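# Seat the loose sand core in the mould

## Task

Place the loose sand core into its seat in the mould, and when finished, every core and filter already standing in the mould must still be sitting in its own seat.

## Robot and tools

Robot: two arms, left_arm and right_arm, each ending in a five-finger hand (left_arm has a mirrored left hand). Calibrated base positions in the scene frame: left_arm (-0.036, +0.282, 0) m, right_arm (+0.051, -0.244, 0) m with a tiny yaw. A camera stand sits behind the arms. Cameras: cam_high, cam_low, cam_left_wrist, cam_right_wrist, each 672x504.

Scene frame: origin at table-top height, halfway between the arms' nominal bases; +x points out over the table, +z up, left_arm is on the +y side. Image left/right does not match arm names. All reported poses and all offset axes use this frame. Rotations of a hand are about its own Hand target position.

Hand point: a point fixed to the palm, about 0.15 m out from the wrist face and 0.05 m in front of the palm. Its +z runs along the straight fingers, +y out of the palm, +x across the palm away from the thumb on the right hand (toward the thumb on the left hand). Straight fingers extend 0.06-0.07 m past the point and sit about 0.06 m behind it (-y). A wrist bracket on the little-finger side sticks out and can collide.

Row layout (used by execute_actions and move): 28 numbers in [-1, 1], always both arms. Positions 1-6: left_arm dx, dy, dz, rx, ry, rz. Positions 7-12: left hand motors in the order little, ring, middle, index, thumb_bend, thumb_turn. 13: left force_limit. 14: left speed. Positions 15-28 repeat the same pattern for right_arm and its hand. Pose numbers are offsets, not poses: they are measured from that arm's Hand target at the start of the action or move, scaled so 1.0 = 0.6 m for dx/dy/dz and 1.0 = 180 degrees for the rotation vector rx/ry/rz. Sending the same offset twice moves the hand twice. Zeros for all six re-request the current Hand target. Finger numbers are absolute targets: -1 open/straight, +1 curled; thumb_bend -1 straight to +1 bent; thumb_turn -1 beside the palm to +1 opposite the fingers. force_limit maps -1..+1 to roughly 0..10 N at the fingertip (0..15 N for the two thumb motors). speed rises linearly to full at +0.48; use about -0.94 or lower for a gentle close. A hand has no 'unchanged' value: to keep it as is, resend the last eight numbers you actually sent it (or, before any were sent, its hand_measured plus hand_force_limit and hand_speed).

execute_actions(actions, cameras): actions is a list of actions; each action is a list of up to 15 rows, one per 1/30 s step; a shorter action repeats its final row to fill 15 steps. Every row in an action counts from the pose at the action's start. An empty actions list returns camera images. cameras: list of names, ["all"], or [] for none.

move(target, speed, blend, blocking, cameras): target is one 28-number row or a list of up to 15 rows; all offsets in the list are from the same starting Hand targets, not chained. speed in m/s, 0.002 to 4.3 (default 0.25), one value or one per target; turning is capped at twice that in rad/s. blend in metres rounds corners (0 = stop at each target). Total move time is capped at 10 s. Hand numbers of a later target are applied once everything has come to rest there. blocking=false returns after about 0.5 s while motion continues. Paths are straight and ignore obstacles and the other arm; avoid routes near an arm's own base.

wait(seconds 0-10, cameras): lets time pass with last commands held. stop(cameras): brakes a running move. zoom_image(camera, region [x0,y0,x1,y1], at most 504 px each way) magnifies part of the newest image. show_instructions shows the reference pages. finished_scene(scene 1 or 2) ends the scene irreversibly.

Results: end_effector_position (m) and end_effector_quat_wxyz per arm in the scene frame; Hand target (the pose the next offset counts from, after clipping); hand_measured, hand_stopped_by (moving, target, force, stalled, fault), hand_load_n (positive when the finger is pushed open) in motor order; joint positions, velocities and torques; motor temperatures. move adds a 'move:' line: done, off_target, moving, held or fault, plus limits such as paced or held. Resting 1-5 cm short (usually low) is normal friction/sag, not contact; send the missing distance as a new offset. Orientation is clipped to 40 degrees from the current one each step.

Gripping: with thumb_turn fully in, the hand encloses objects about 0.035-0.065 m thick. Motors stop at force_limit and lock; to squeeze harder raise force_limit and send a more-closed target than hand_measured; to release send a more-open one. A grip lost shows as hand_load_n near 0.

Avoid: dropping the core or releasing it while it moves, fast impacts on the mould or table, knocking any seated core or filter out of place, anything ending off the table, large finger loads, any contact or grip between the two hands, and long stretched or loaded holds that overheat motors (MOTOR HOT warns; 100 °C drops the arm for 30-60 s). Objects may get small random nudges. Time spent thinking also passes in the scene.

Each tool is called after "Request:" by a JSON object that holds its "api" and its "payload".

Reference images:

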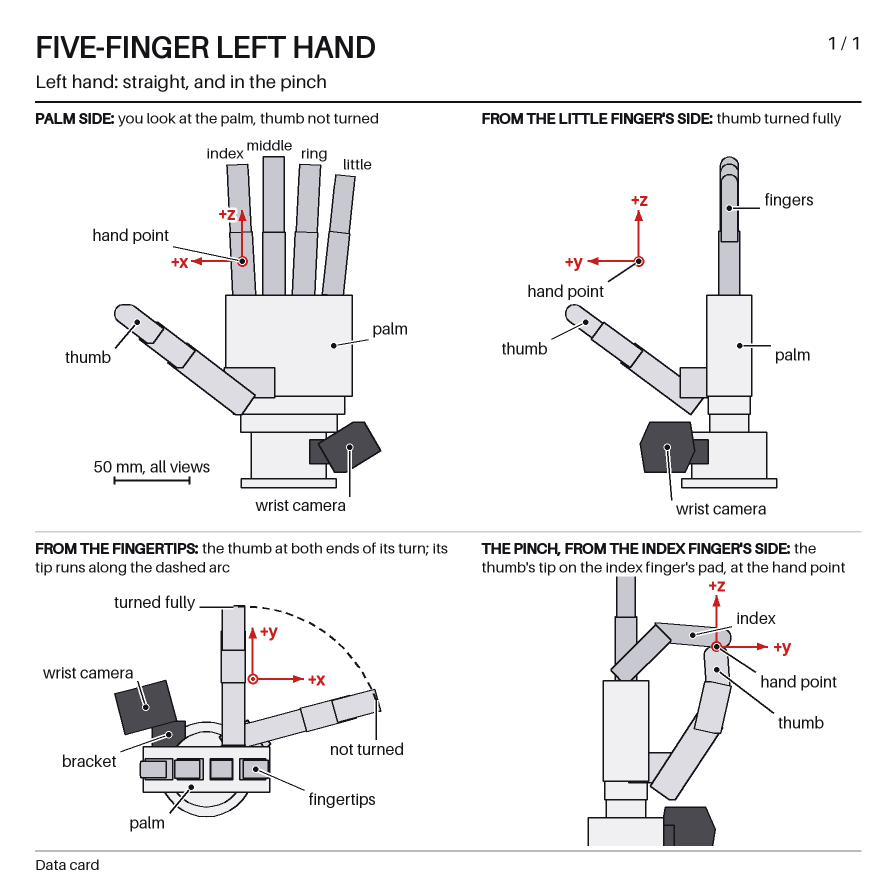

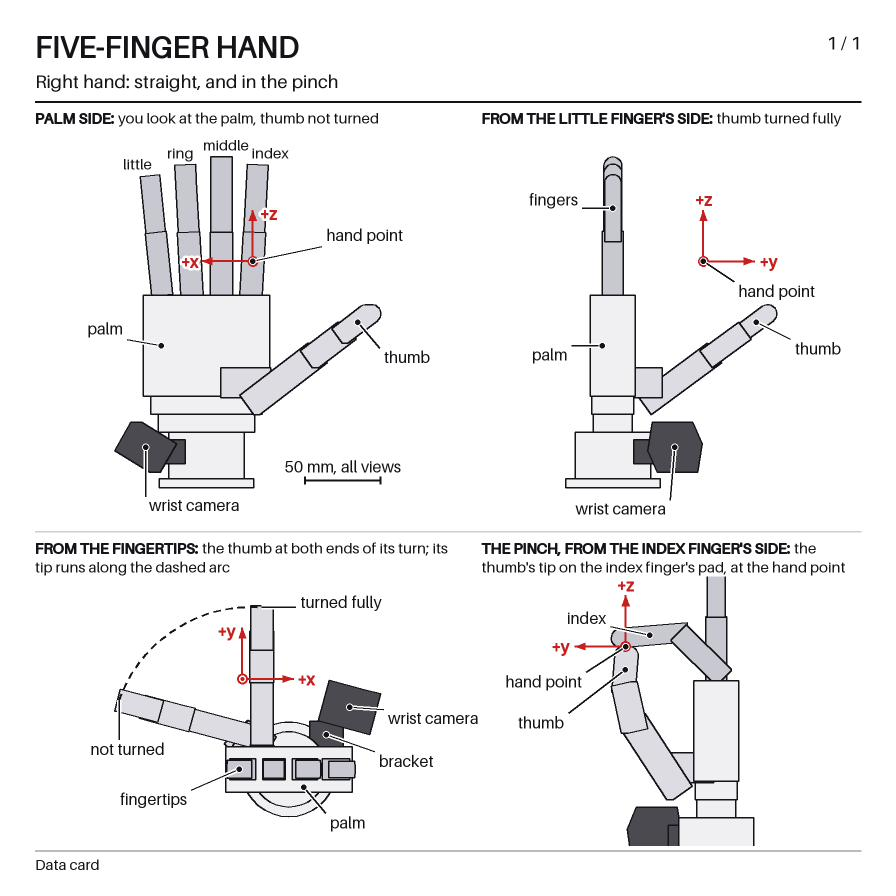

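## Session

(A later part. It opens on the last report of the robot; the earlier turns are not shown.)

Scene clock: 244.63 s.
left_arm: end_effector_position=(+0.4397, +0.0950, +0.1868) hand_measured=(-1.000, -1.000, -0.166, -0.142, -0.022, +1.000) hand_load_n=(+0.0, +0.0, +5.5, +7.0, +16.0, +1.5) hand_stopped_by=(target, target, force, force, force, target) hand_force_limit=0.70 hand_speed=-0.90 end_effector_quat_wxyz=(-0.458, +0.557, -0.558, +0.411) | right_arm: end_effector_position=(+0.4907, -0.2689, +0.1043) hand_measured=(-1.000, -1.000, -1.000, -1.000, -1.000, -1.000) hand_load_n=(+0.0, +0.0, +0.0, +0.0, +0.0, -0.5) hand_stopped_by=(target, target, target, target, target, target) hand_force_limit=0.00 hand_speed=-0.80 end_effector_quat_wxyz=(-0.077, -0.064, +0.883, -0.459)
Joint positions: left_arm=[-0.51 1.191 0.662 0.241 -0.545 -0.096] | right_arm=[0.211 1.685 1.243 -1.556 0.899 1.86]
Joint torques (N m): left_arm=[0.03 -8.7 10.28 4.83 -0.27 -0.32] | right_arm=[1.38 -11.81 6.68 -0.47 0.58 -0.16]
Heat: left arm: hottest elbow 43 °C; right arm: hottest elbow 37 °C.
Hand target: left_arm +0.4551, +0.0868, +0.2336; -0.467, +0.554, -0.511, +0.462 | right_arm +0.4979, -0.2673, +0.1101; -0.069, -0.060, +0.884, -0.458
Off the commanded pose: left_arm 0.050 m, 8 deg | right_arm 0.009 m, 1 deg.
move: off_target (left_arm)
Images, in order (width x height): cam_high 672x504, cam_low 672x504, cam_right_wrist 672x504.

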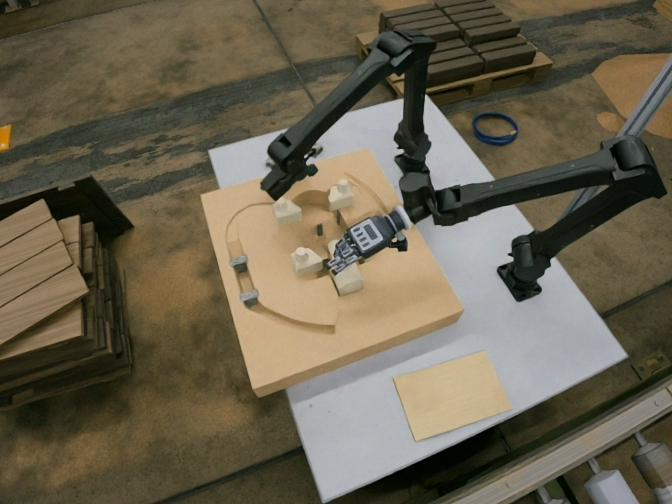

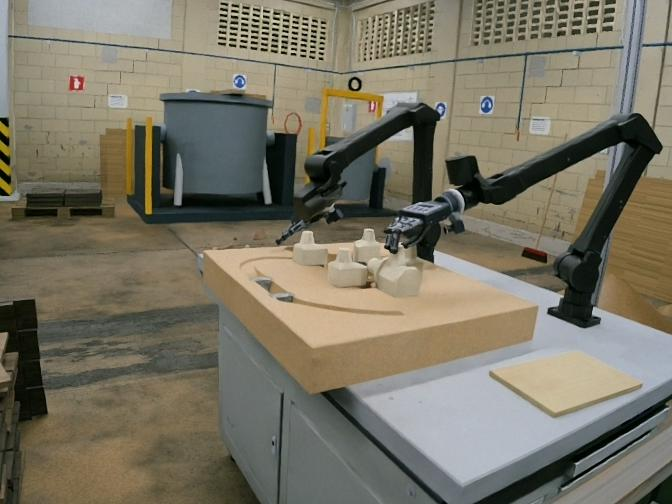

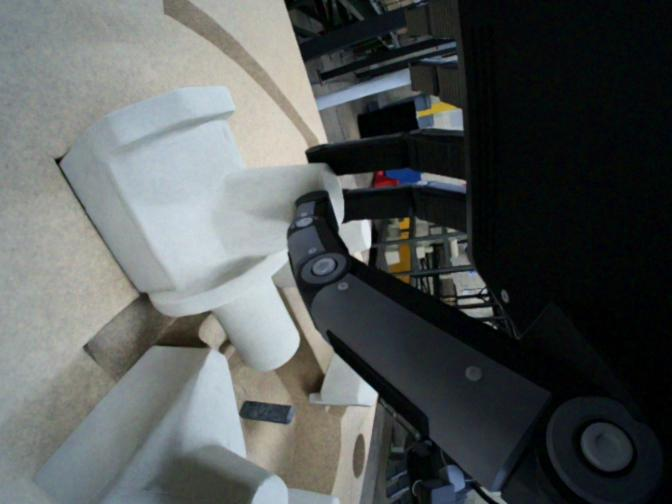

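Request:
{"api": "move", "payload": {"target": [0.003,0.001,-0.02,0,0,0,-1,-1,0.4,0.4,0.4,1,0.7,-0.9,0,0,0,0,0,0,-1,-1,-1,-1,-1,-1,0,-0.8], "speed": 0.05, "cameras": ["cam_right_wrist","cam_high","cam_low"]}}

Request:
{"api": "zoom_image", "payload": {"camera": "cam_right_wrist", "region": [30, 130, 170, 320]}}

Request:
{"api": "zoom_image", "payload": {"camera": "cam_high", "region": [325, 260, 375, 310]}}

Request:
{"api": "zoom_image", "payload": {"camera": "cam_low", "region": [360, 225, 440, 305]}}

Scene clock: 248.30 s.
left_arm: end_effector_position=(+0.4405, +0.0939, +0.1761) hand_measured=(-1.000, -1.000, -0.166, -0.142, -0.022, +1.000) hand_load_n=(+0.0, +0.0, +5.5, +7.0, +16.0, +1.0) hand_stopped_by=(target, target, force, force, force, target) hand_force_limit=0.70 hand_speed=-0.90 end_effector_quat_wxyz=(-0.458, +0.556, -0.558, +0.413) | right_arm: end_effector_position=(+0.4907, -0.2689, +0.1043) hand_measured=(-1.000, -1.000, -1.000, -1.000, -1.000, -1.000) hand_load_n=(+0.0, +0.0, -0.5, +0.0, +0.0, +0.0) hand_stopped_by=(target, target, target, target, target, target) hand_force_limit=0.00 hand_speed=-0.80 end_effector_quat_wxyz=(-0.077, -0.064, +0.883, -0.459)
Joint positions: left_arm=[-0.51 1.213 0.645 0.284 -0.541 -0.096] | right_arm=[0.211 1.685 1.243 -1.556 0.899 1.86]
Joint torques (N m): left_arm=[0.32 -9 9.96 4.88 -0.28 -0.33] | right_arm=[1.44 -11.87 6.67 -0.47 0.58 -0.16]
Heat: left arm: hottest elbow 43 °C; right arm: hottest elbow 37 °C.
Hand target: left_arm +0.4568, +0.0874, +0.2217; -0.467, +0.554, -0.511, +0.462 | right_arm +0.4979, -0.2673, +0.1101; -0.069, -0.060, +0.884, -0.458
Off the commanded pose: left_arm 0.049 m, 8 deg | right_arm 0.009 m, 1 deg.
move: off_target (left_arm)
Images, in order (width x height): cam_high 672x504, cam_low 672x504, cam_right_wrist 672x504.

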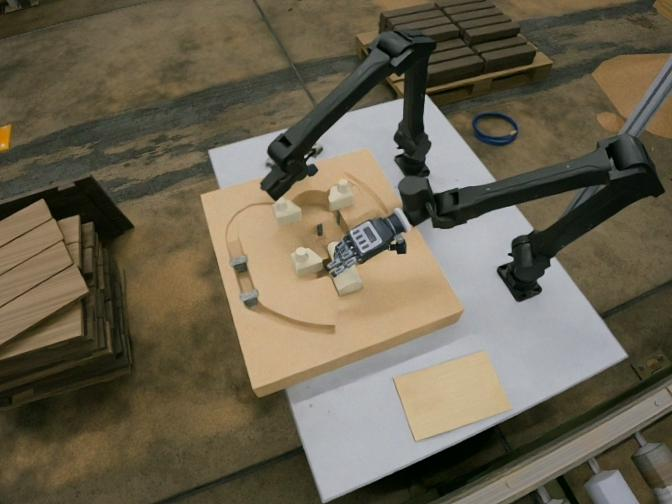

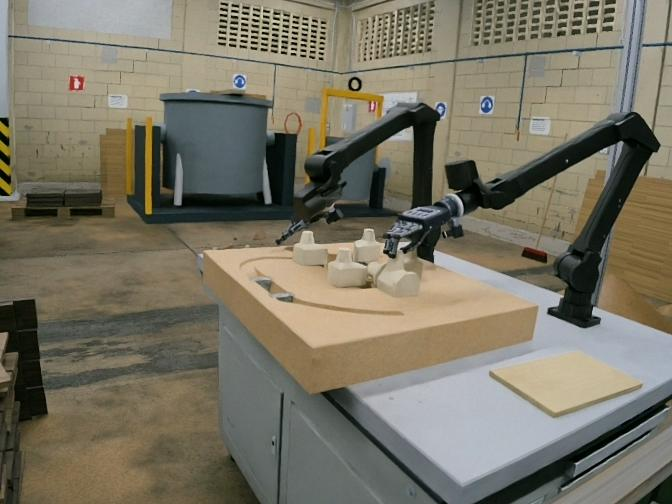

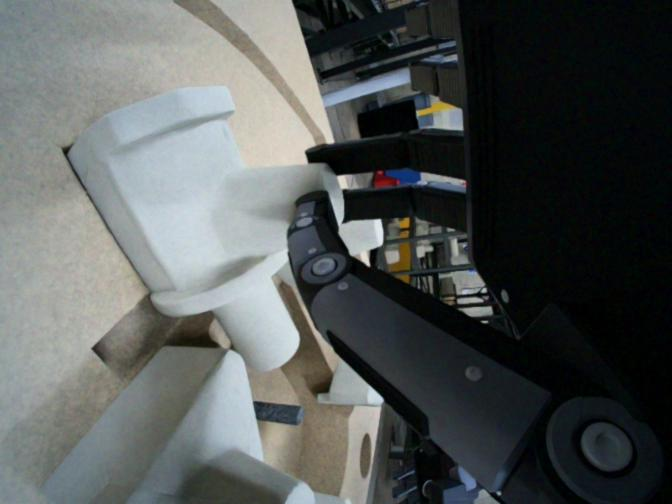

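Scaled by 2.653 from the camera's 672x504 image, which has a finer 960x720 frame.

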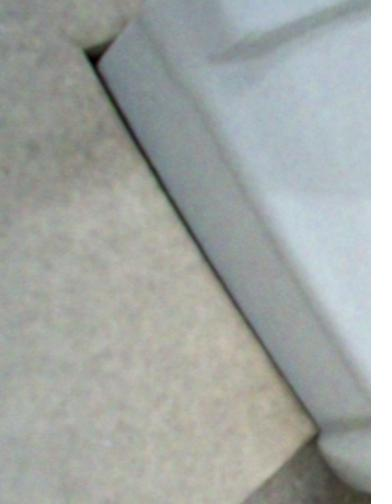

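Scaled by 10.080.

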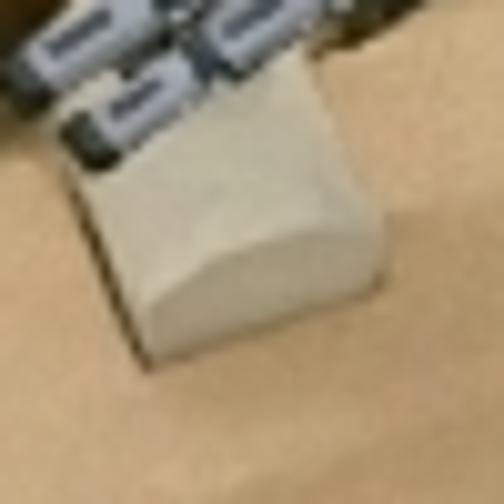

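Scaled by 6.300.

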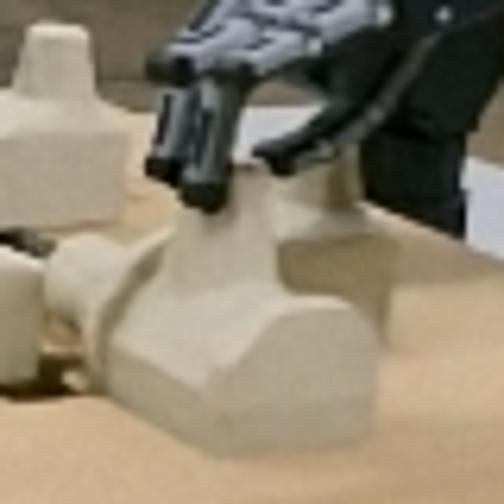

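Request:
{"api": "move", "payload": {"target": [0.002,0.002,-0.025,0,0,0,-1,-1,0.4,0.4,0.4,1,0.7,-0.9,0,0,0,0,0,0,-1,-1,-1,-1,-1,-1,0,-0.8], "speed": 0.05, "cameras": ["cam_right_wrist","cam_high"]}}

Request:
{"api": "zoom_image", "payload": {"camera": "cam_right_wrist", "region": [30, 130, 170, 320]}}

Request:
{"api": "zoom_image", "payload": {"camera": "cam_high", "region": [325, 260, 375, 310]}}

Scene clock: 251.03 s.
left_arm: end_effector_position=(+0.4411, +0.0932, +0.1632) hand_measured=(-1.000, -1.000, -0.166, -0.142, -0.022, +1.000) hand_load_n=(+0.0, +0.0, +5.5, +7.5, +16.0, +2.0) hand_stopped_by=(target, target, force, force, force, target) hand_force_limit=0.70 hand_speed=-0.90 end_effector_quat_wxyz=(-0.457, +0.555, -0.557, +0.415) | right_arm: end_effector_position=(+0.4907, -0.2689, +0.1043) hand_measured=(-1.000, -1.000, -1.000, -1.000, -1.000, -1.000) hand_load_n=(+0.0, +0.0, +0.0, +0.0, +0.0, +0.0) hand_stopped_by=(target, target, target, target, target, target) hand_force_limit=0.00 hand_speed=-0.80 end_effector_quat_wxyz=(-0.077, -0.064, +0.883, -0.459)
Joint positions: left_arm=[-0.509 1.241 0.624 0.338 -0.537 -0.096] | right_arm=[0.211 1.685 1.243 -1.556 0.899 1.86]
Joint torques (N m): left_arm=[0.73 -8.18 9.84 4.79 -0.23 -0.29] | right_arm=[1.38 -11.87 6.67 -0.46 0.58 -0.16]
Heat: left arm: hottest elbow 42 °C; right arm: hottest elbow 37 °C.
Hand target: left_arm +0.4581, +0.0886, +0.2068; -0.467, +0.554, -0.511, +0.462 | right_arm +0.4979, -0.2673, +0.1101; -0.069, -0.060, +0.884, -0.458
Off the commanded pose: left_arm 0.047 m, 8 deg | right_arm 0.009 m, 1 deg.
move: off_target (left_arm)
Images, in order (width x height): cam_high 672x504, cam_right_wrist 672x504.

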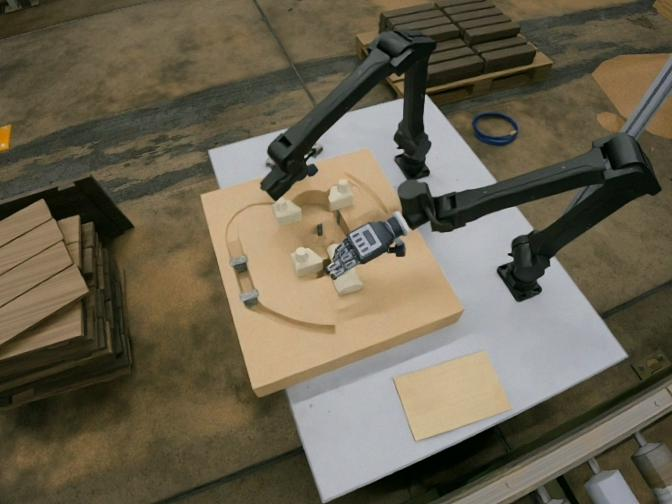

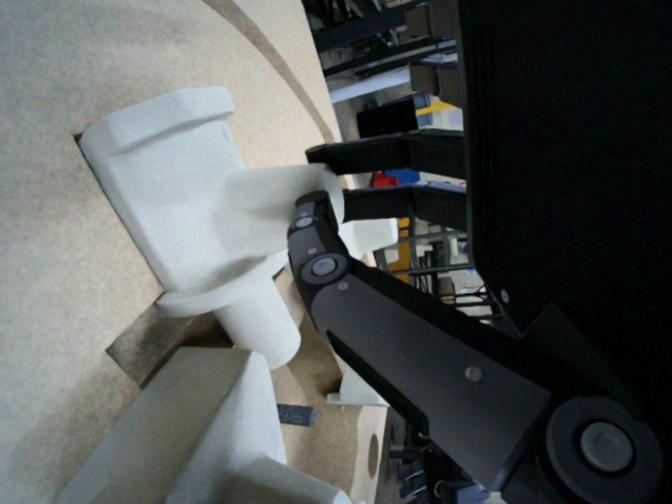

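Scaled by 2.653 from the camera's 672x504 image, which has a finer 960x720 frame.

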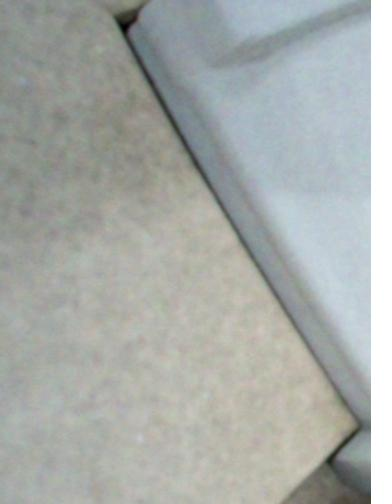

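Scaled by 10.080.

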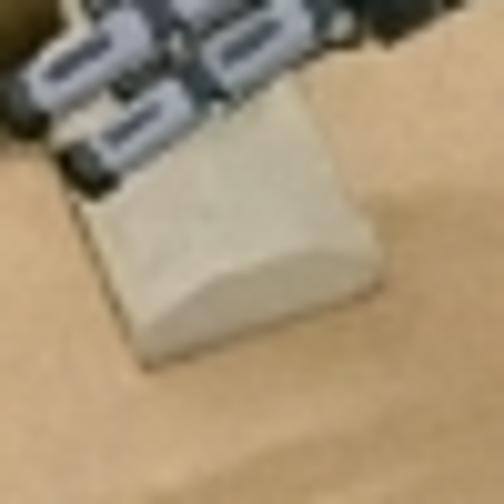

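Request:
{"api": "move", "payload": {"target": [0.001,0.003,-0.024,0,0,0,-1,-1,0.4,0.4,0.4,1,0.7,-0.9,0,0,0,0,0,0,-1,-1,-1,-1,-1,-1,0,-0.8], "speed": 0.05, "cameras": ["cam_right_wrist"]}}

Request:
{"api": "zoom_image", "payload": {"camera": "cam_right_wrist", "region": [30, 70, 230, 320]}}

Scene clock: 253.70 s.
left_arm: end_effector_position=(+0.4427, +0.0948, +0.1602) hand_measured=(-1.000, -1.000, -0.166, -0.142, -0.022, +1.000) hand_load_n=(+0.0, -0.5, +5.5, +7.0, +10.5, +2.5) hand_stopped_by=(target, target, force, force, force, target) hand_force_limit=0.70 hand_speed=-0.90 end_effector_quat_wxyz=(-0.460, +0.554, -0.549, +0.424) | right_arm: end_effector_position=(+0.4907, -0.2689, +0.1043) hand_measured=(-1.000, -1.000, -1.000, -1.000, -1.000, -1.000) hand_load_n=(+0.0, +0.0, -0.5, +0.0, +0.0, +0.0) hand_stopped_by=(target, target, target, target, target, target) hand_force_limit=0.00 hand_speed=-0.80 end_effector_quat_wxyz=(-0.077, -0.064, +0.883, -0.459)
Joint positions: left_arm=[-0.504 1.254 0.605 0.394 -0.535 -0.096] | right_arm=[0.211 1.685 1.243 -1.556 0.899 1.86]
Joint torques (N m): left_arm=[0.56 -6.89 9.37 4.68 -0.09 -0.33] | right_arm=[1.38 -11.87 6.69 -0.47 0.59 -0.16]
Heat: left arm: hottest elbow 42 °C; right arm: hottest elbow 37 °C.
Hand target: left_arm +0.4587, +0.0903, +0.1924; -0.467, +0.554, -0.511, +0.462 | right_arm +0.4979, -0.2673, +0.1101; -0.069, -0.060, +0.884, -0.458
Off the commanded pose: left_arm 0.036 m, 6 deg | right_arm 0.009 m, 1 deg.
move: off_target (left_arm)
Images, in order (width x height): cam_right_wrist 672x504.

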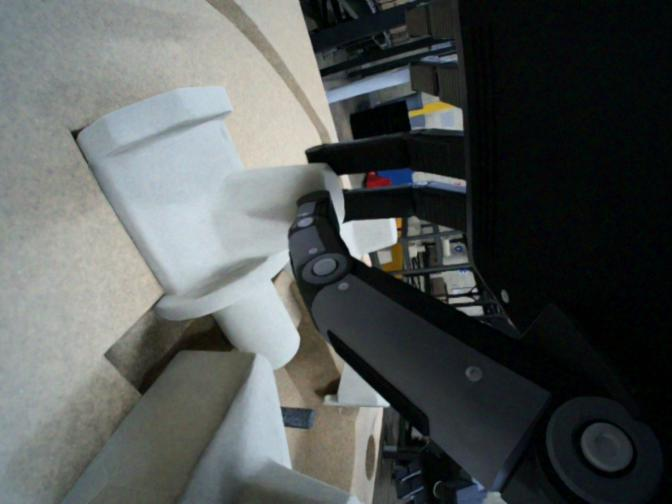

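Scaled by 2.016 from the camera's 672x504 image, which has a finer 960x720 frame.

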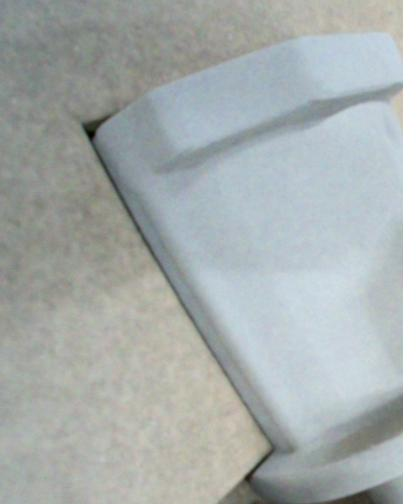

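Request:
{"api": "zoom_image", "payload": {"camera": "cam_right_wrist", "region": [0, 60, 340, 360]}}

Request:
{"api": "execute_actions", "payload": {"actions": [], "cameras": ["cam_low","cam_high"]}}

Request:
{"api": "zoom_image", "payload": {"camera": "cam_low", "region": [330, 230, 440, 310]}}

Request:
{"api": "zoom_image", "payload": {"camera": "cam_high", "region": [290, 220, 390, 310]}}

Scaled by 1.482 from the camera's 672x504 image, which has a finer 960x720 frame.

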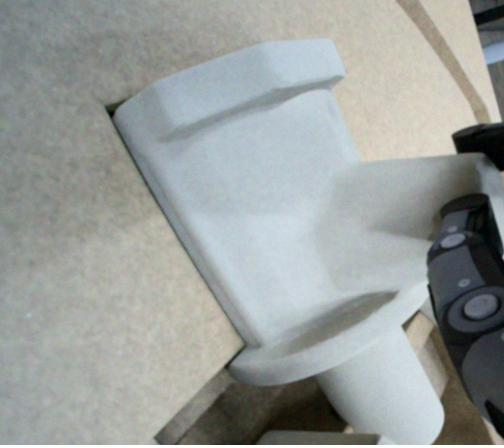

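Scene clock: 256.27 s.
left_arm: end_effector_position=(+0.4426, +0.0948, +0.1601) hand_measured=(-1.000, -1.000, -0.166, -0.142, -0.022, +1.000) hand_load_n=(+0.0, +0.0, +5.0, +7.0, +10.5, +2.5) hand_stopped_by=(target, target, force, force, force, target) hand_force_limit=0.70 hand_speed=-0.90 end_effector_quat_wxyz=(-0.460, +0.554, -0.549, +0.424) | right_arm: end_effector_position=(+0.4907, -0.2689, +0.1043) hand_measured=(-1.000, -1.000, -1.000, -1.000, -1.000, -1.000) hand_load_n=(+0.0, +0.0, +0.0, +0.0, +0.0, +0.0) hand_stopped_by=(target, target, target, target, target, target) hand_force_limit=0.00 hand_speed=-0.80 end_effector_quat_wxyz=(-0.077, -0.064, +0.883, -0.459)
Joint positions: left_arm=[-0.504 1.254 0.605 0.394 -0.535 -0.096] | right_arm=[0.211 1.685 1.243 -1.556 0.899 1.86]
Joint velocities: within noise
Joint torques (N m): left_arm=[0.79 -7.12 9.55 4.53 -0.06 -0.27] | right_arm=[1.38 -11.81 6.68 -0.46 0.58 -0.16]
Motor temperatures (°C): left_arm=[22 28 42 24 24 23] | right_arm=[20 28 37 19 22 22]
Heat: left arm: hottest elbow 42 °C; right arm: hottest elbow 37 °C.
Hand target: left_arm +0.4586, +0.0904, +0.1923; -0.467, +0.554, -0.511, +0.462 | right_arm +0.4979, -0.2673, +0.1101; -0.069, -0.060, +0.884, -0.458
Off the commanded pose: left_arm 0.036 m, 6 deg | right_arm 0.009 m, 1 deg.
Images, in order (width x height): cam_high 672x504, cam_low 672x504.

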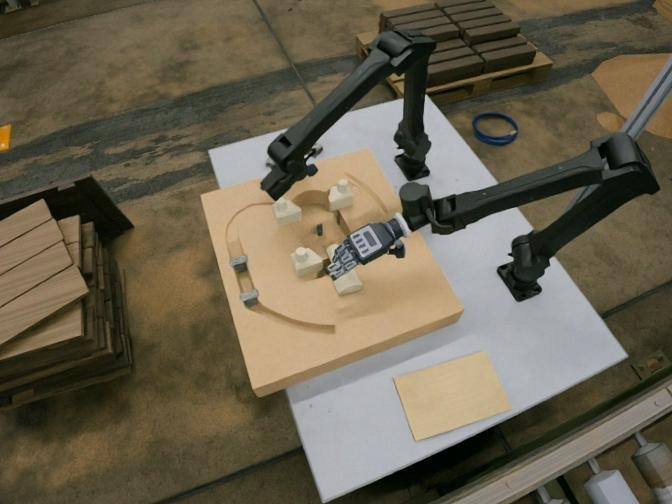

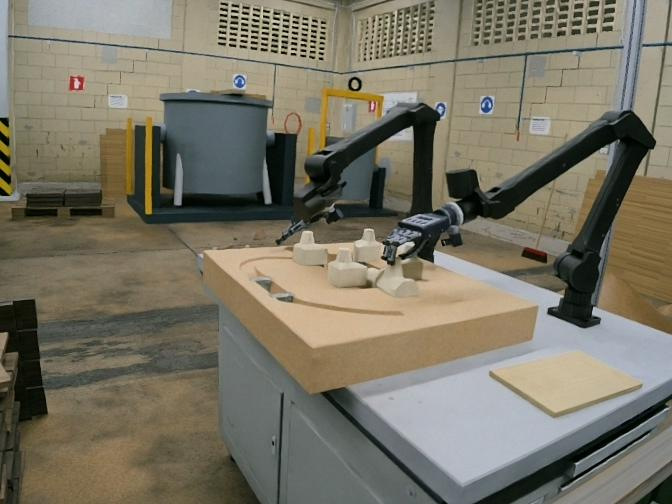

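Scaled by 4.582.

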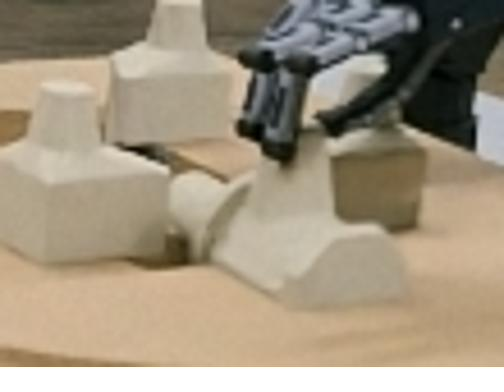

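Scaled by 5.040.

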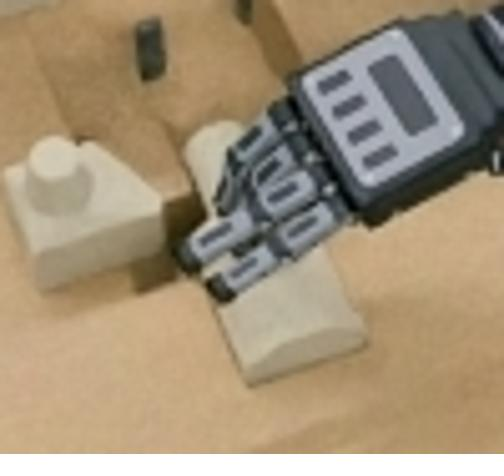

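Request:
{"api": "move", "payload": {"target": [0.0,0.007,-0.01,0,0,0,-1,-1,0.4,0.4,0.4,1,0.7,-0.9,0,0,0,0,0,0,-1,-1,-1,-1,-1,-1,0,-0.8], "speed": 0.05, "cameras": ["cam_right_wrist"]}}

Request:
{"api": "zoom_image", "payload": {"camera": "cam_right_wrist", "region": [0, 60, 340, 360]}}

Scene clock: 262.97 s.
left_arm: end_effector_position=(+0.4429, +0.0956, +0.1597) hand_measured=(-1.000, -1.000, -0.166, -0.142, -0.022, +1.000) hand_load_n=(+0.0, +0.0, +5.0, +7.5, +8.0, +3.0) hand_stopped_by=(target, target, force, force, force, target) hand_force_limit=0.70 hand_speed=-0.90 end_effector_quat_wxyz=(-0.460, +0.553, -0.545, +0.430) | right_arm: end_effector_position=(+0.4907, -0.2689, +0.1043) hand_measured=(-1.000, -1.000, -1.000, -1.000, -1.000, -1.000) hand_load_n=(+0.0, +0.0, +0.0, +0.0, +0.0, -0.5) hand_stopped_by=(target, target, target, target, target, target) hand_force_limit=0.00 hand_speed=-0.80 end_effector_quat_wxyz=(-0.077, -0.064, +0.883, -0.459)
Joint positions: left_arm=[-0.5 1.256 0.595 0.421 -0.527 -0.096] | right_arm=[0.211 1.685 1.243 -1.556 0.899 1.86]
Joint torques (N m): left_arm=[1.2 -6.59 9.21 4.59 0 -0.27] | right_arm=[1.38 -11.87 6.68 -0.47 0.58 -0.16]
Heat: left arm: hottest elbow 41 °C; right arm: hottest elbow 37 °C.
Hand target: left_arm +0.4587, +0.0947, +0.1863; -0.468, +0.554, -0.511, +0.462 | right_arm +0.4979, -0.2673, +0.1101; -0.069, -0.060, +0.884, -0.458
Off the commanded pose: left_arm 0.031 m, 5 deg | right_arm 0.009 m, 1 deg.
move: off_target (left_arm)
Images, in order (width x height): cam_right_wrist 672x504.

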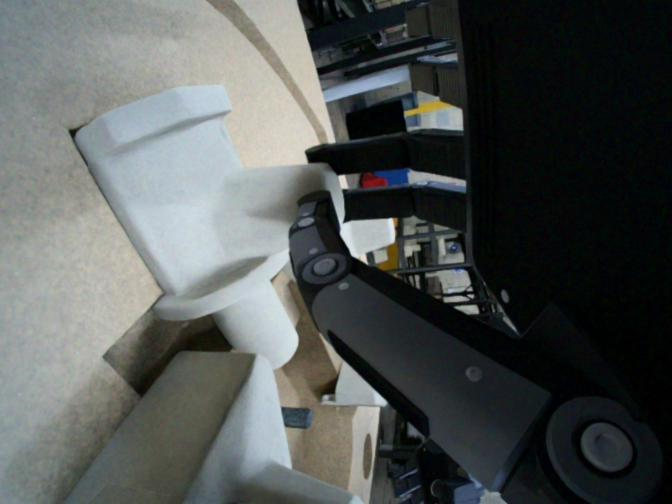

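Scaled by 1.482 from the camera's 672x504 image, which has a finer 960x720 frame.

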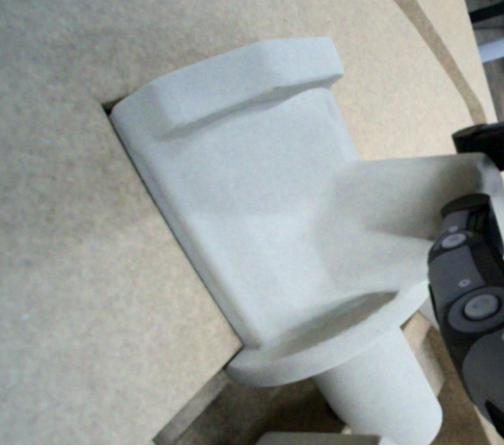

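Request:
{"api": "execute_actions", "payload": {"actions": [[[0,0,0,0,0,0,-1,-1,-0.32,-0.3,-0.18,1,0,-0.8,0,0,0,0,0,0,-1,-1,-1,-1,-1,-1,0,-0.8]],[[0,0,0,0,0,0,-1,-1,-0.6,-0.6,-0.35,1,0,-0.6,0,0,0,0,0,0,-1,-1,-1,-1,-1,-1,0,-0.8]]], "cameras": ["cam_high","cam_right_wrist"]}}

Request:
{"api": "zoom_image", "payload": {"camera": "cam_right_wrist", "region": [0, 60, 340, 360]}}

Scene clock: 266.10 s.
left_arm: end_effector_position=(+0.4485, +0.0947, +0.1761) hand_measured=(-1.000, -1.000, -0.600, -0.600, -0.350, +1.000) hand_load_n=(+0.0, -0.5, +0.0, +0.0, +0.0, +0.0) hand_stopped_by=(target, target, target, target, target, target) hand_force_limit=0.00 hand_speed=-0.60 end_effector_quat_wxyz=(-0.466, +0.550, -0.525, +0.453) | right_arm: end_effector_position=(+0.4907, -0.2689, +0.1043) hand_measured=(-1.000, -1.000, -1.000, -1.000, -1.000, -1.000) hand_load_n=(+0.0, +0.5, +0.0, +0.0, +0.0, +0.0) hand_stopped_by=(target, target, target, target, target, target) hand_force_limit=0.00 hand_speed=-0.80 end_effector_quat_wxyz=(-0.077, -0.064, +0.883, -0.459)
Joint positions: left_arm=[-0.495 1.248 0.595 0.473 -0.525 -0.099] | right_arm=[0.211 1.685 1.243 -1.556 0.899 1.86]
Joint torques (N m): left_arm=[1.08 -5.36 9.14 2.61 -0.07 -0.23] | right_arm=[1.38 -11.87 6.68 -0.49 0.58 -0.16]
Heat: left arm: hottest elbow 41 °C; right arm: hottest elbow 37 °C.
Hand target: left_arm +0.4588, +0.0947, +0.1863; -0.467, +0.554, -0.511, +0.462 | right_arm +0.4979, -0.2673, +0.1101; -0.069, -0.060, +0.884, -0.458
Off the commanded pose: left_arm 0.014 m, 2 deg | right_arm 0.009 m, 1 deg.
Images, in order (width x height): cam_high 672x504, cam_right_wrist 672x504.

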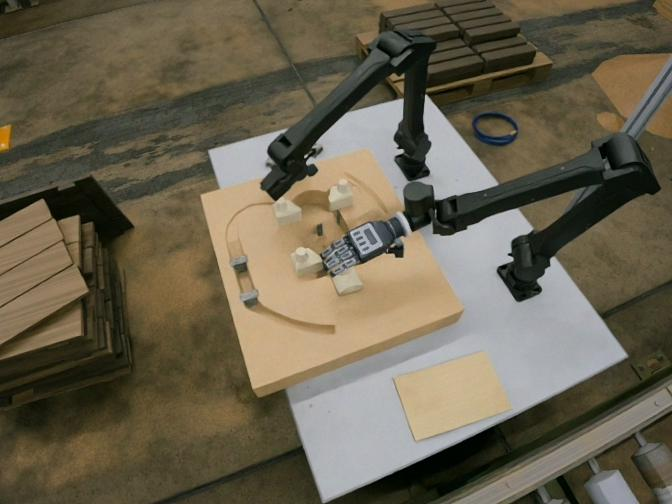

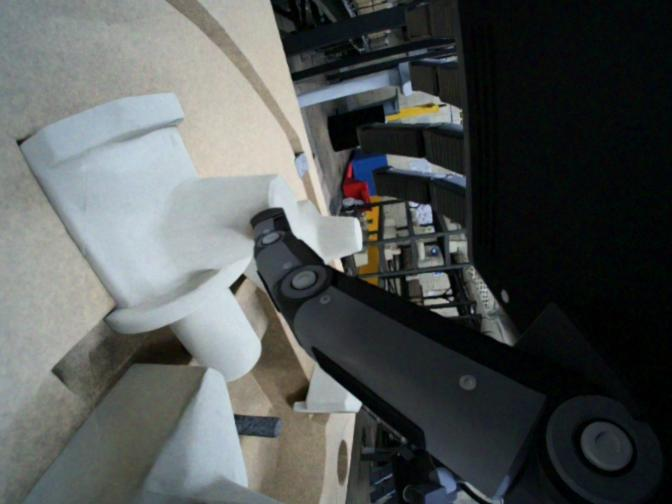

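Scaled by 1.482 from the camera's 672x504 image, which has a finer 960x720 frame.

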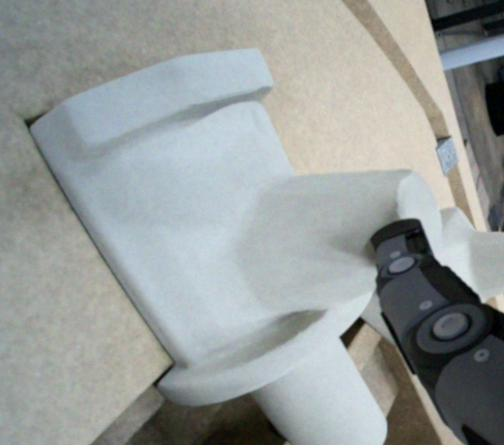

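Request:
{"api": "move", "payload": {"target": [[0,0,0.1,0,0,0,-1,-1,-0.6,-0.6,-0.35,1,0,-0.6,0,0,0,0,0,0,-1,-1,-1,-1,-1,-1,0,-0.8],[0,0,0.22,0,0,0,-1,-1,-0.6,-0.6,-0.35,1,0,-0.6,0,0,0,0,0,0,-1,-1,-1,-1,-1,-1,0,-0.8],[-0.15,0.17,0.25,0.1,0.167,0,-1,-1,-0.6,-0.6,-0.35,-1,0,-0.2,0,0,0,0,0,0,-1,-1,-1,-1,-1,-1,0,-0.8]], "speed": [0.08,0.2,0.3], "blend": 0.02, "cameras": ["cam_high","cam_low","cam_right_wrist"]}}

Request:
{"api": "zoom_image", "payload": {"camera": "cam_high", "region": [290, 220, 390, 310]}}

Request:
{"api": "zoom_image", "payload": {"camera": "cam_low", "region": [330, 230, 440, 310]}}

Request:
{"api": "zoom_image", "payload": {"camera": "cam_high", "region": [200, 160, 420, 340]}}

Scene clock: 273.00 s.
left_arm: end_effector_position=(+0.3607, +0.1940, +0.3151) hand_measured=(-1.000, -1.000, -0.600, -0.600, -0.350, -1.000) hand_load_n=(+0.0, +0.0, +0.0, +0.0, +0.0, +0.0) hand_stopped_by=(target, target, target, target, target, target) hand_force_limit=0.00 hand_speed=-0.20 end_effector_quat_wxyz=(+0.392, -0.576, +0.685, -0.213) | right_arm: end_effector_position=(+0.4907, -0.2689, +0.1043) hand_measured=(-1.000, -1.000, -1.000, -1.000, -1.000, -1.000) hand_load_n=(+0.0, +0.0, +0.0, +0.0, +0.0, +0.0) hand_stopped_by=(target, target, target, target, target, target) hand_force_limit=0.00 hand_speed=-0.80 end_effector_quat_wxyz=(-0.077, -0.064, +0.883, -0.459)
Joint positions: left_arm=[-0.352 0.982 1.118 -0.86 -0.433 0.018] | right_arm=[0.211 1.685 1.243 -1.556 0.899 1.86]
Joint torques (N m): left_arm=[0.26 -2.84 13.08 1.21 -0.26 0.02] | right_arm=[1.38 -11.87 6.67 -0.47 0.58 -0.16]
Heat: left arm: hottest elbow 41 °C; right arm: hottest elbow 37 °C.
Hand target: left_arm +0.3688, +0.1966, +0.3364; +0.399, -0.575, +0.679, -0.219 | right_arm +0.4979, -0.2673, +0.1101; -0.069, -0.060, +0.884, -0.458
Off the commanded pose: left_arm 0.023 m, 1 deg | right_arm 0.009 m, 1 deg.
move: off_target (left_arm); target 3's new numbers were sent with left_arm's hand 0.023 m and 1 deg from that target
Images, in order (width x height): cam_high 672x504, cam_low 672x504, cam_right_wrist 672x504.

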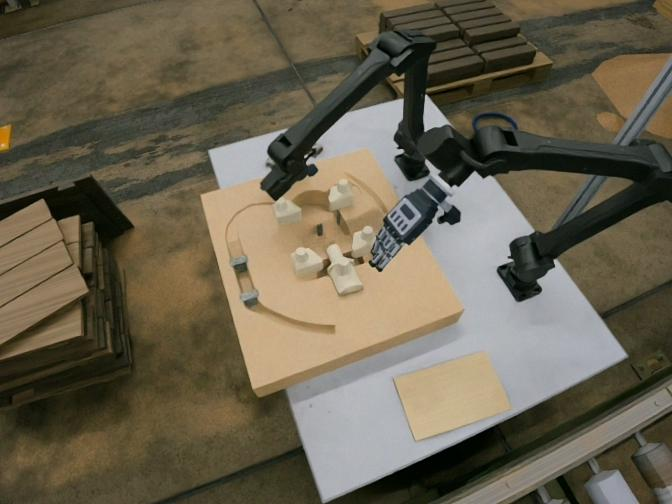

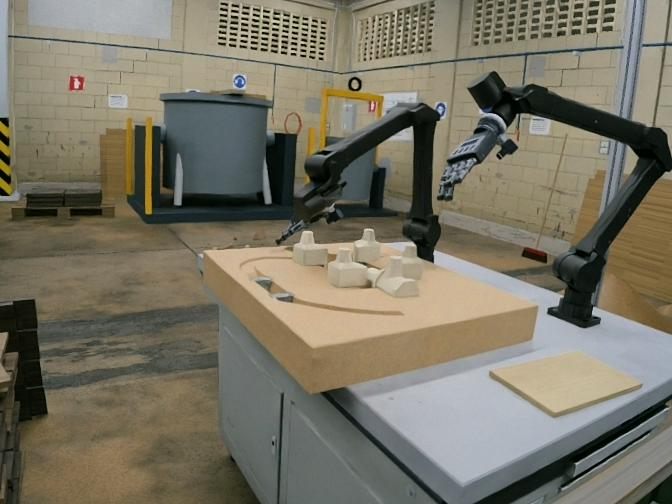

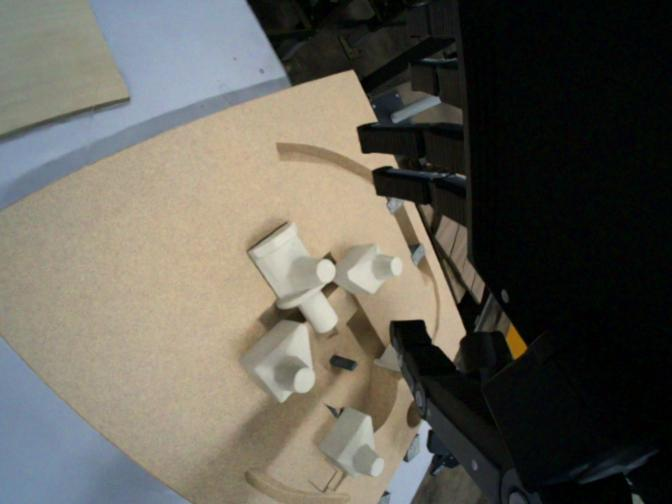

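Scaled by 5.040.

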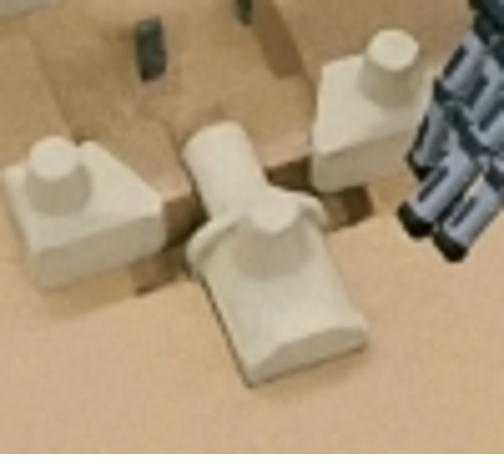

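Scaled by 4.582.

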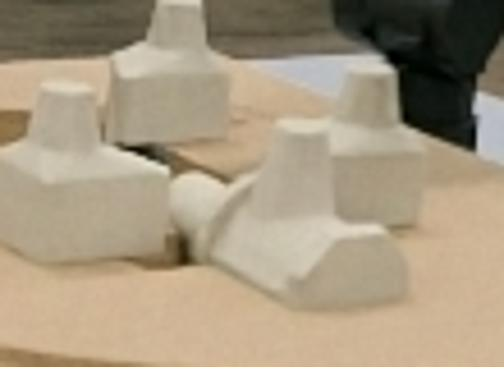

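Scaled by 2.291.

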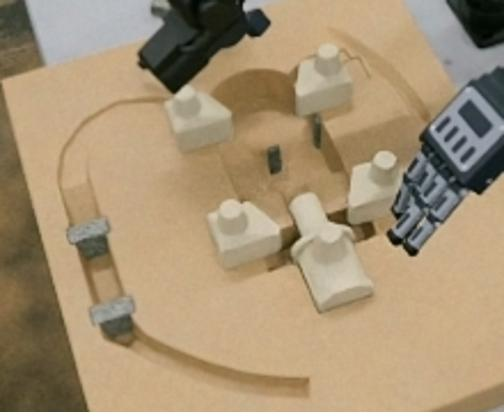

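Request:
{"api": "zoom_image", "payload": {"camera": "cam_right_wrist", "region": [235, 210, 375, 350]}}

Request:
{"api": "zoom_image", "payload": {"camera": "cam_low", "region": [355, 240, 425, 305]}}

Scaled by 3.600 from the camera's 672x504 image, which has a finer 960x720 frame.

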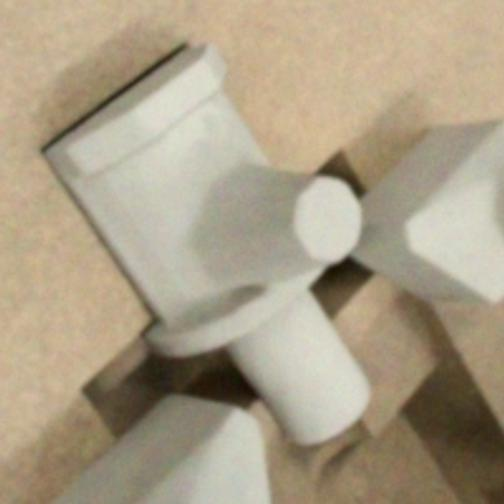

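Scaled by 7.200.

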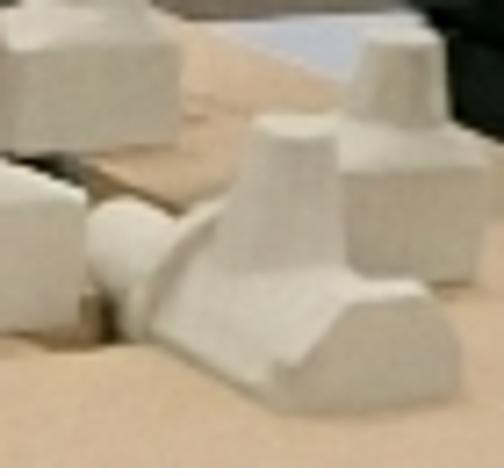

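Request:
{"api": "wait", "payload": {"seconds": 0.1, "cameras": ["cam_left_wrist"]}}

Scene clock: 283.63 s.
left_arm: end_effector_position=(+0.3607, +0.1940, +0.3151) hand_measured=(-1.000, -1.000, -0.600, -0.600, -0.350, -1.000) hand_load_n=(+0.0, +0.0, +0.0, +0.0, +0.0, +0.0) hand_stopped_by=(target, target, target, target, target, target) hand_force_limit=0.00 hand_speed=-0.20 end_effector_quat_wxyz=(+0.392, -0.576, +0.685, -0.213) | right_arm: end_effector_position=(+0.4907, -0.2689, +0.1043) hand_measured=(-1.000, -1.000, -1.000, -1.000, -1.000, -1.000) hand_load_n=(+0.0, +0.0, +0.0, +0.0, +0.0, +0.0) hand_stopped_by=(target, target, target, target, target, target) hand_force_limit=0.00 hand_speed=-0.80 end_effector_quat_wxyz=(-0.077, -0.064, +0.883, -0.459)
Joint positions: left_arm=[-0.352 0.982 1.118 -0.86 -0.433 0.018] | right_arm=[0.211 1.685 1.243 -1.556 0.899 1.86]
Joint torques (N m): left_arm=[0.79 -3.31 12.94 1.21 -0.22 0.09] | right_arm=[1.38 -11.87 6.68 -0.47 0.58 -0.16]
Heat: left arm: hottest elbow 44 °C; right arm: hottest elbow 37 °C.
Hand target: left_arm +0.3688, +0.1966, +0.3364; +0.399, -0.575, +0.679, -0.219 | right_arm +0.4979, -0.2673, +0.1101; -0.069, -0.060, +0.884, -0.458
Off the commanded pose: left_arm 0.023 m, 1 deg | right_arm 0.009 m, 1 deg.
wait: 0.10 s; at rest from the start
Images, in order (width x height): cam_left_wrist 672x504.

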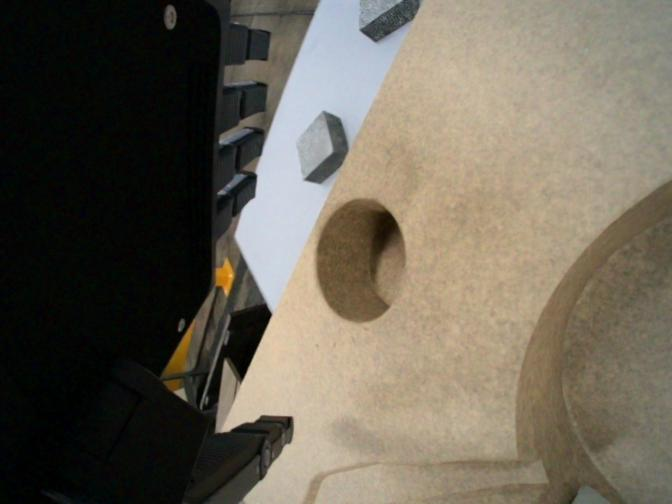

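Request:
{"api": "move", "payload": {"target": [[0.1147,-0.1697,-0.03,-0.1,-0.167,0,-1,-1,-0.5,-0.5,-0.2,1,0,-0.2,0,0,0,0,0,0,-1,-1,-1,-1,-1,-1,0,-0.8],[0.1147,-0.1697,-0.21,-0.1,-0.167,0,-1,-1,-0.5,-0.5,-0.2,1,0,-0.2,0,0,0,0,0,0,-1,-1,-1,-1,-1,-1,0,-0.8]], "speed": [0.25,0.15], "blend": 0.02, "cameras": ["cam_right_wrist"]}}

Scene clock: 299.90 s.
left_arm: end_effector_position=(+0.4388, +0.1012, +0.2142) hand_measured=(-1.000, -1.000, -0.500, -0.500, -0.200, +1.000) hand_load_n=(+0.0, +0.0, +0.0, +0.0, +0.0, +0.0) hand_stopped_by=(target, target, target, target, target, target) hand_force_limit=0.00 hand_speed=-0.20 end_effector_quat_wxyz=(-0.471, +0.555, -0.512, +0.457) | right_arm: end_effector_position=(+0.4907, -0.2689, +0.1043) hand_measured=(-1.000, -1.000, -1.000, -1.000, -1.000, -1.000) hand_load_n=(+0.0, +0.0, +0.0, +0.0, +0.0, +0.0) hand_stopped_by=(target, target, target, target, target, target) hand_force_limit=0.00 hand_speed=-0.80 end_effector_quat_wxyz=(-0.077, -0.064, +0.883, -0.459)
Joint positions: left_arm=[-0.501 1.142 0.619 0.36 -0.55 -0.11] | right_arm=[0.211 1.685 1.243 -1.556 0.899 1.86]
Joint torques (N m): left_arm=[-1.03 -4.72 7.47 2.89 -0.22 -0.18] | right_arm=[1.38 -11.81 6.68 -0.46 0.58 -0.16]
Heat: left arm: hottest elbow 45 °C; right arm: hottest elbow 37 °C.
Hand target: left_arm +0.4375, +0.0949, +0.2103; -0.468, +0.554, -0.511, +0.462 | right_arm +0.4979, -0.2673, +0.1101; -0.069, -0.060, +0.884, -0.458
Off the commanded pose: left_arm 0.008 m, 1 deg | right_arm 0.009 m, 1 deg.
move: done
Images, in order (width x height): cam_right_wrist 672x504.

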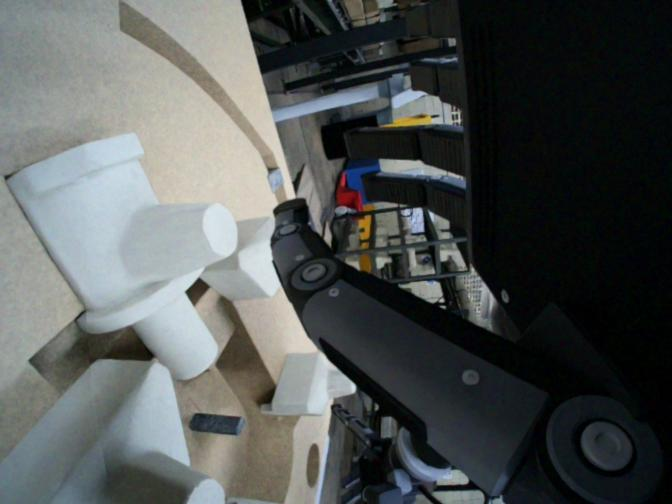

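Request:
{"api": "move", "payload": {"target": [[-0.018,-0.010,0.0,0.0153,0.023,-0.002,-1,-1,-0.5,-0.5,-0.2,1,0,-0.2,0,0,0,0,0,0,-1,-1,-1,-1,-1,-1,0,-0.8],[-0.018,-0.010,-0.0655,0.0153,0.023,-0.002,-1,-1,-0.5,-0.5,-0.2,1,0,-0.2,0,0,0,0,0,0,-1,-1,-1,-1,-1,-1,0,-0.8]], "speed": 0.12, "blend": 0.004, "cameras": ["cam_right_wrist"]}}

Scene clock: 304.80 s.
left_arm: end_effector_position=(+0.4281, +0.0947, +0.1748) hand_measured=(-1.000, -1.000, -0.500, -0.500, -0.200, +1.000) hand_load_n=(+0.0, +0.0, +0.0, +0.0, +0.0, +0.0) hand_stopped_by=(target, target, target, target, target, target) hand_force_limit=0.00 hand_speed=-0.20 end_effector_quat_wxyz=(-0.464, +0.558, -0.541, +0.426) | right_arm: end_effector_position=(+0.4907, -0.2689, +0.1043) hand_measured=(-1.000, -1.000, -1.000, -1.000, -1.000, -1.000) hand_load_n=(+0.0, +0.0, +0.0, +0.0, +0.0, +0.0) hand_stopped_by=(target, target, target, target, target, target) hand_force_limit=0.00 hand_speed=-0.80 end_effector_quat_wxyz=(-0.077, -0.064, +0.883, -0.459)
Joint positions: left_arm=[-0.532 1.188 0.593 0.345 -0.575 -0.11] | right_arm=[0.211 1.685 1.243 -1.556 0.899 1.86]
Joint torques (N m): left_arm=[-1.03 -4.84 7.34 3.1 -0.28 -0.2] | right_arm=[1.38 -11.87 6.69 -0.47 0.59 -0.16]
Heat: left arm: hottest elbow 44 °C; right arm: hottest elbow 37 °C.
Hand target: left_arm +0.4268, +0.0888, +0.1711; -0.461, +0.557, -0.540, +0.431 | right_arm +0.4979, -0.2673, +0.1101; -0.069, -0.060, +0.884, -0.458
Off the commanded pose: left_arm 0.007 m, 1 deg | right_arm 0.009 m, 1 deg.
move: done
Images, in order (width x height): cam_right_wrist 672x504.

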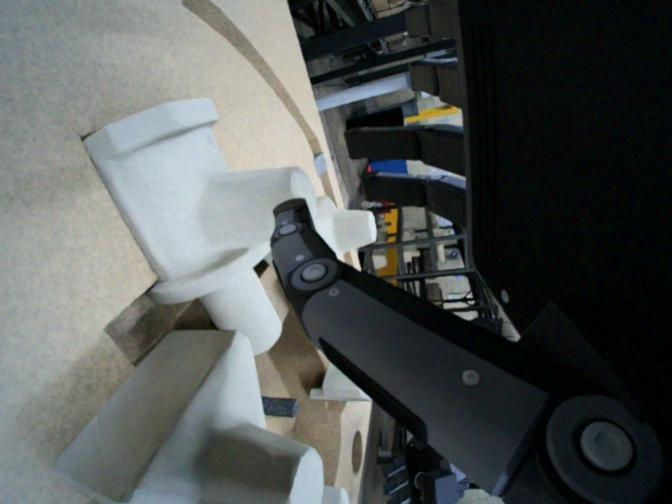

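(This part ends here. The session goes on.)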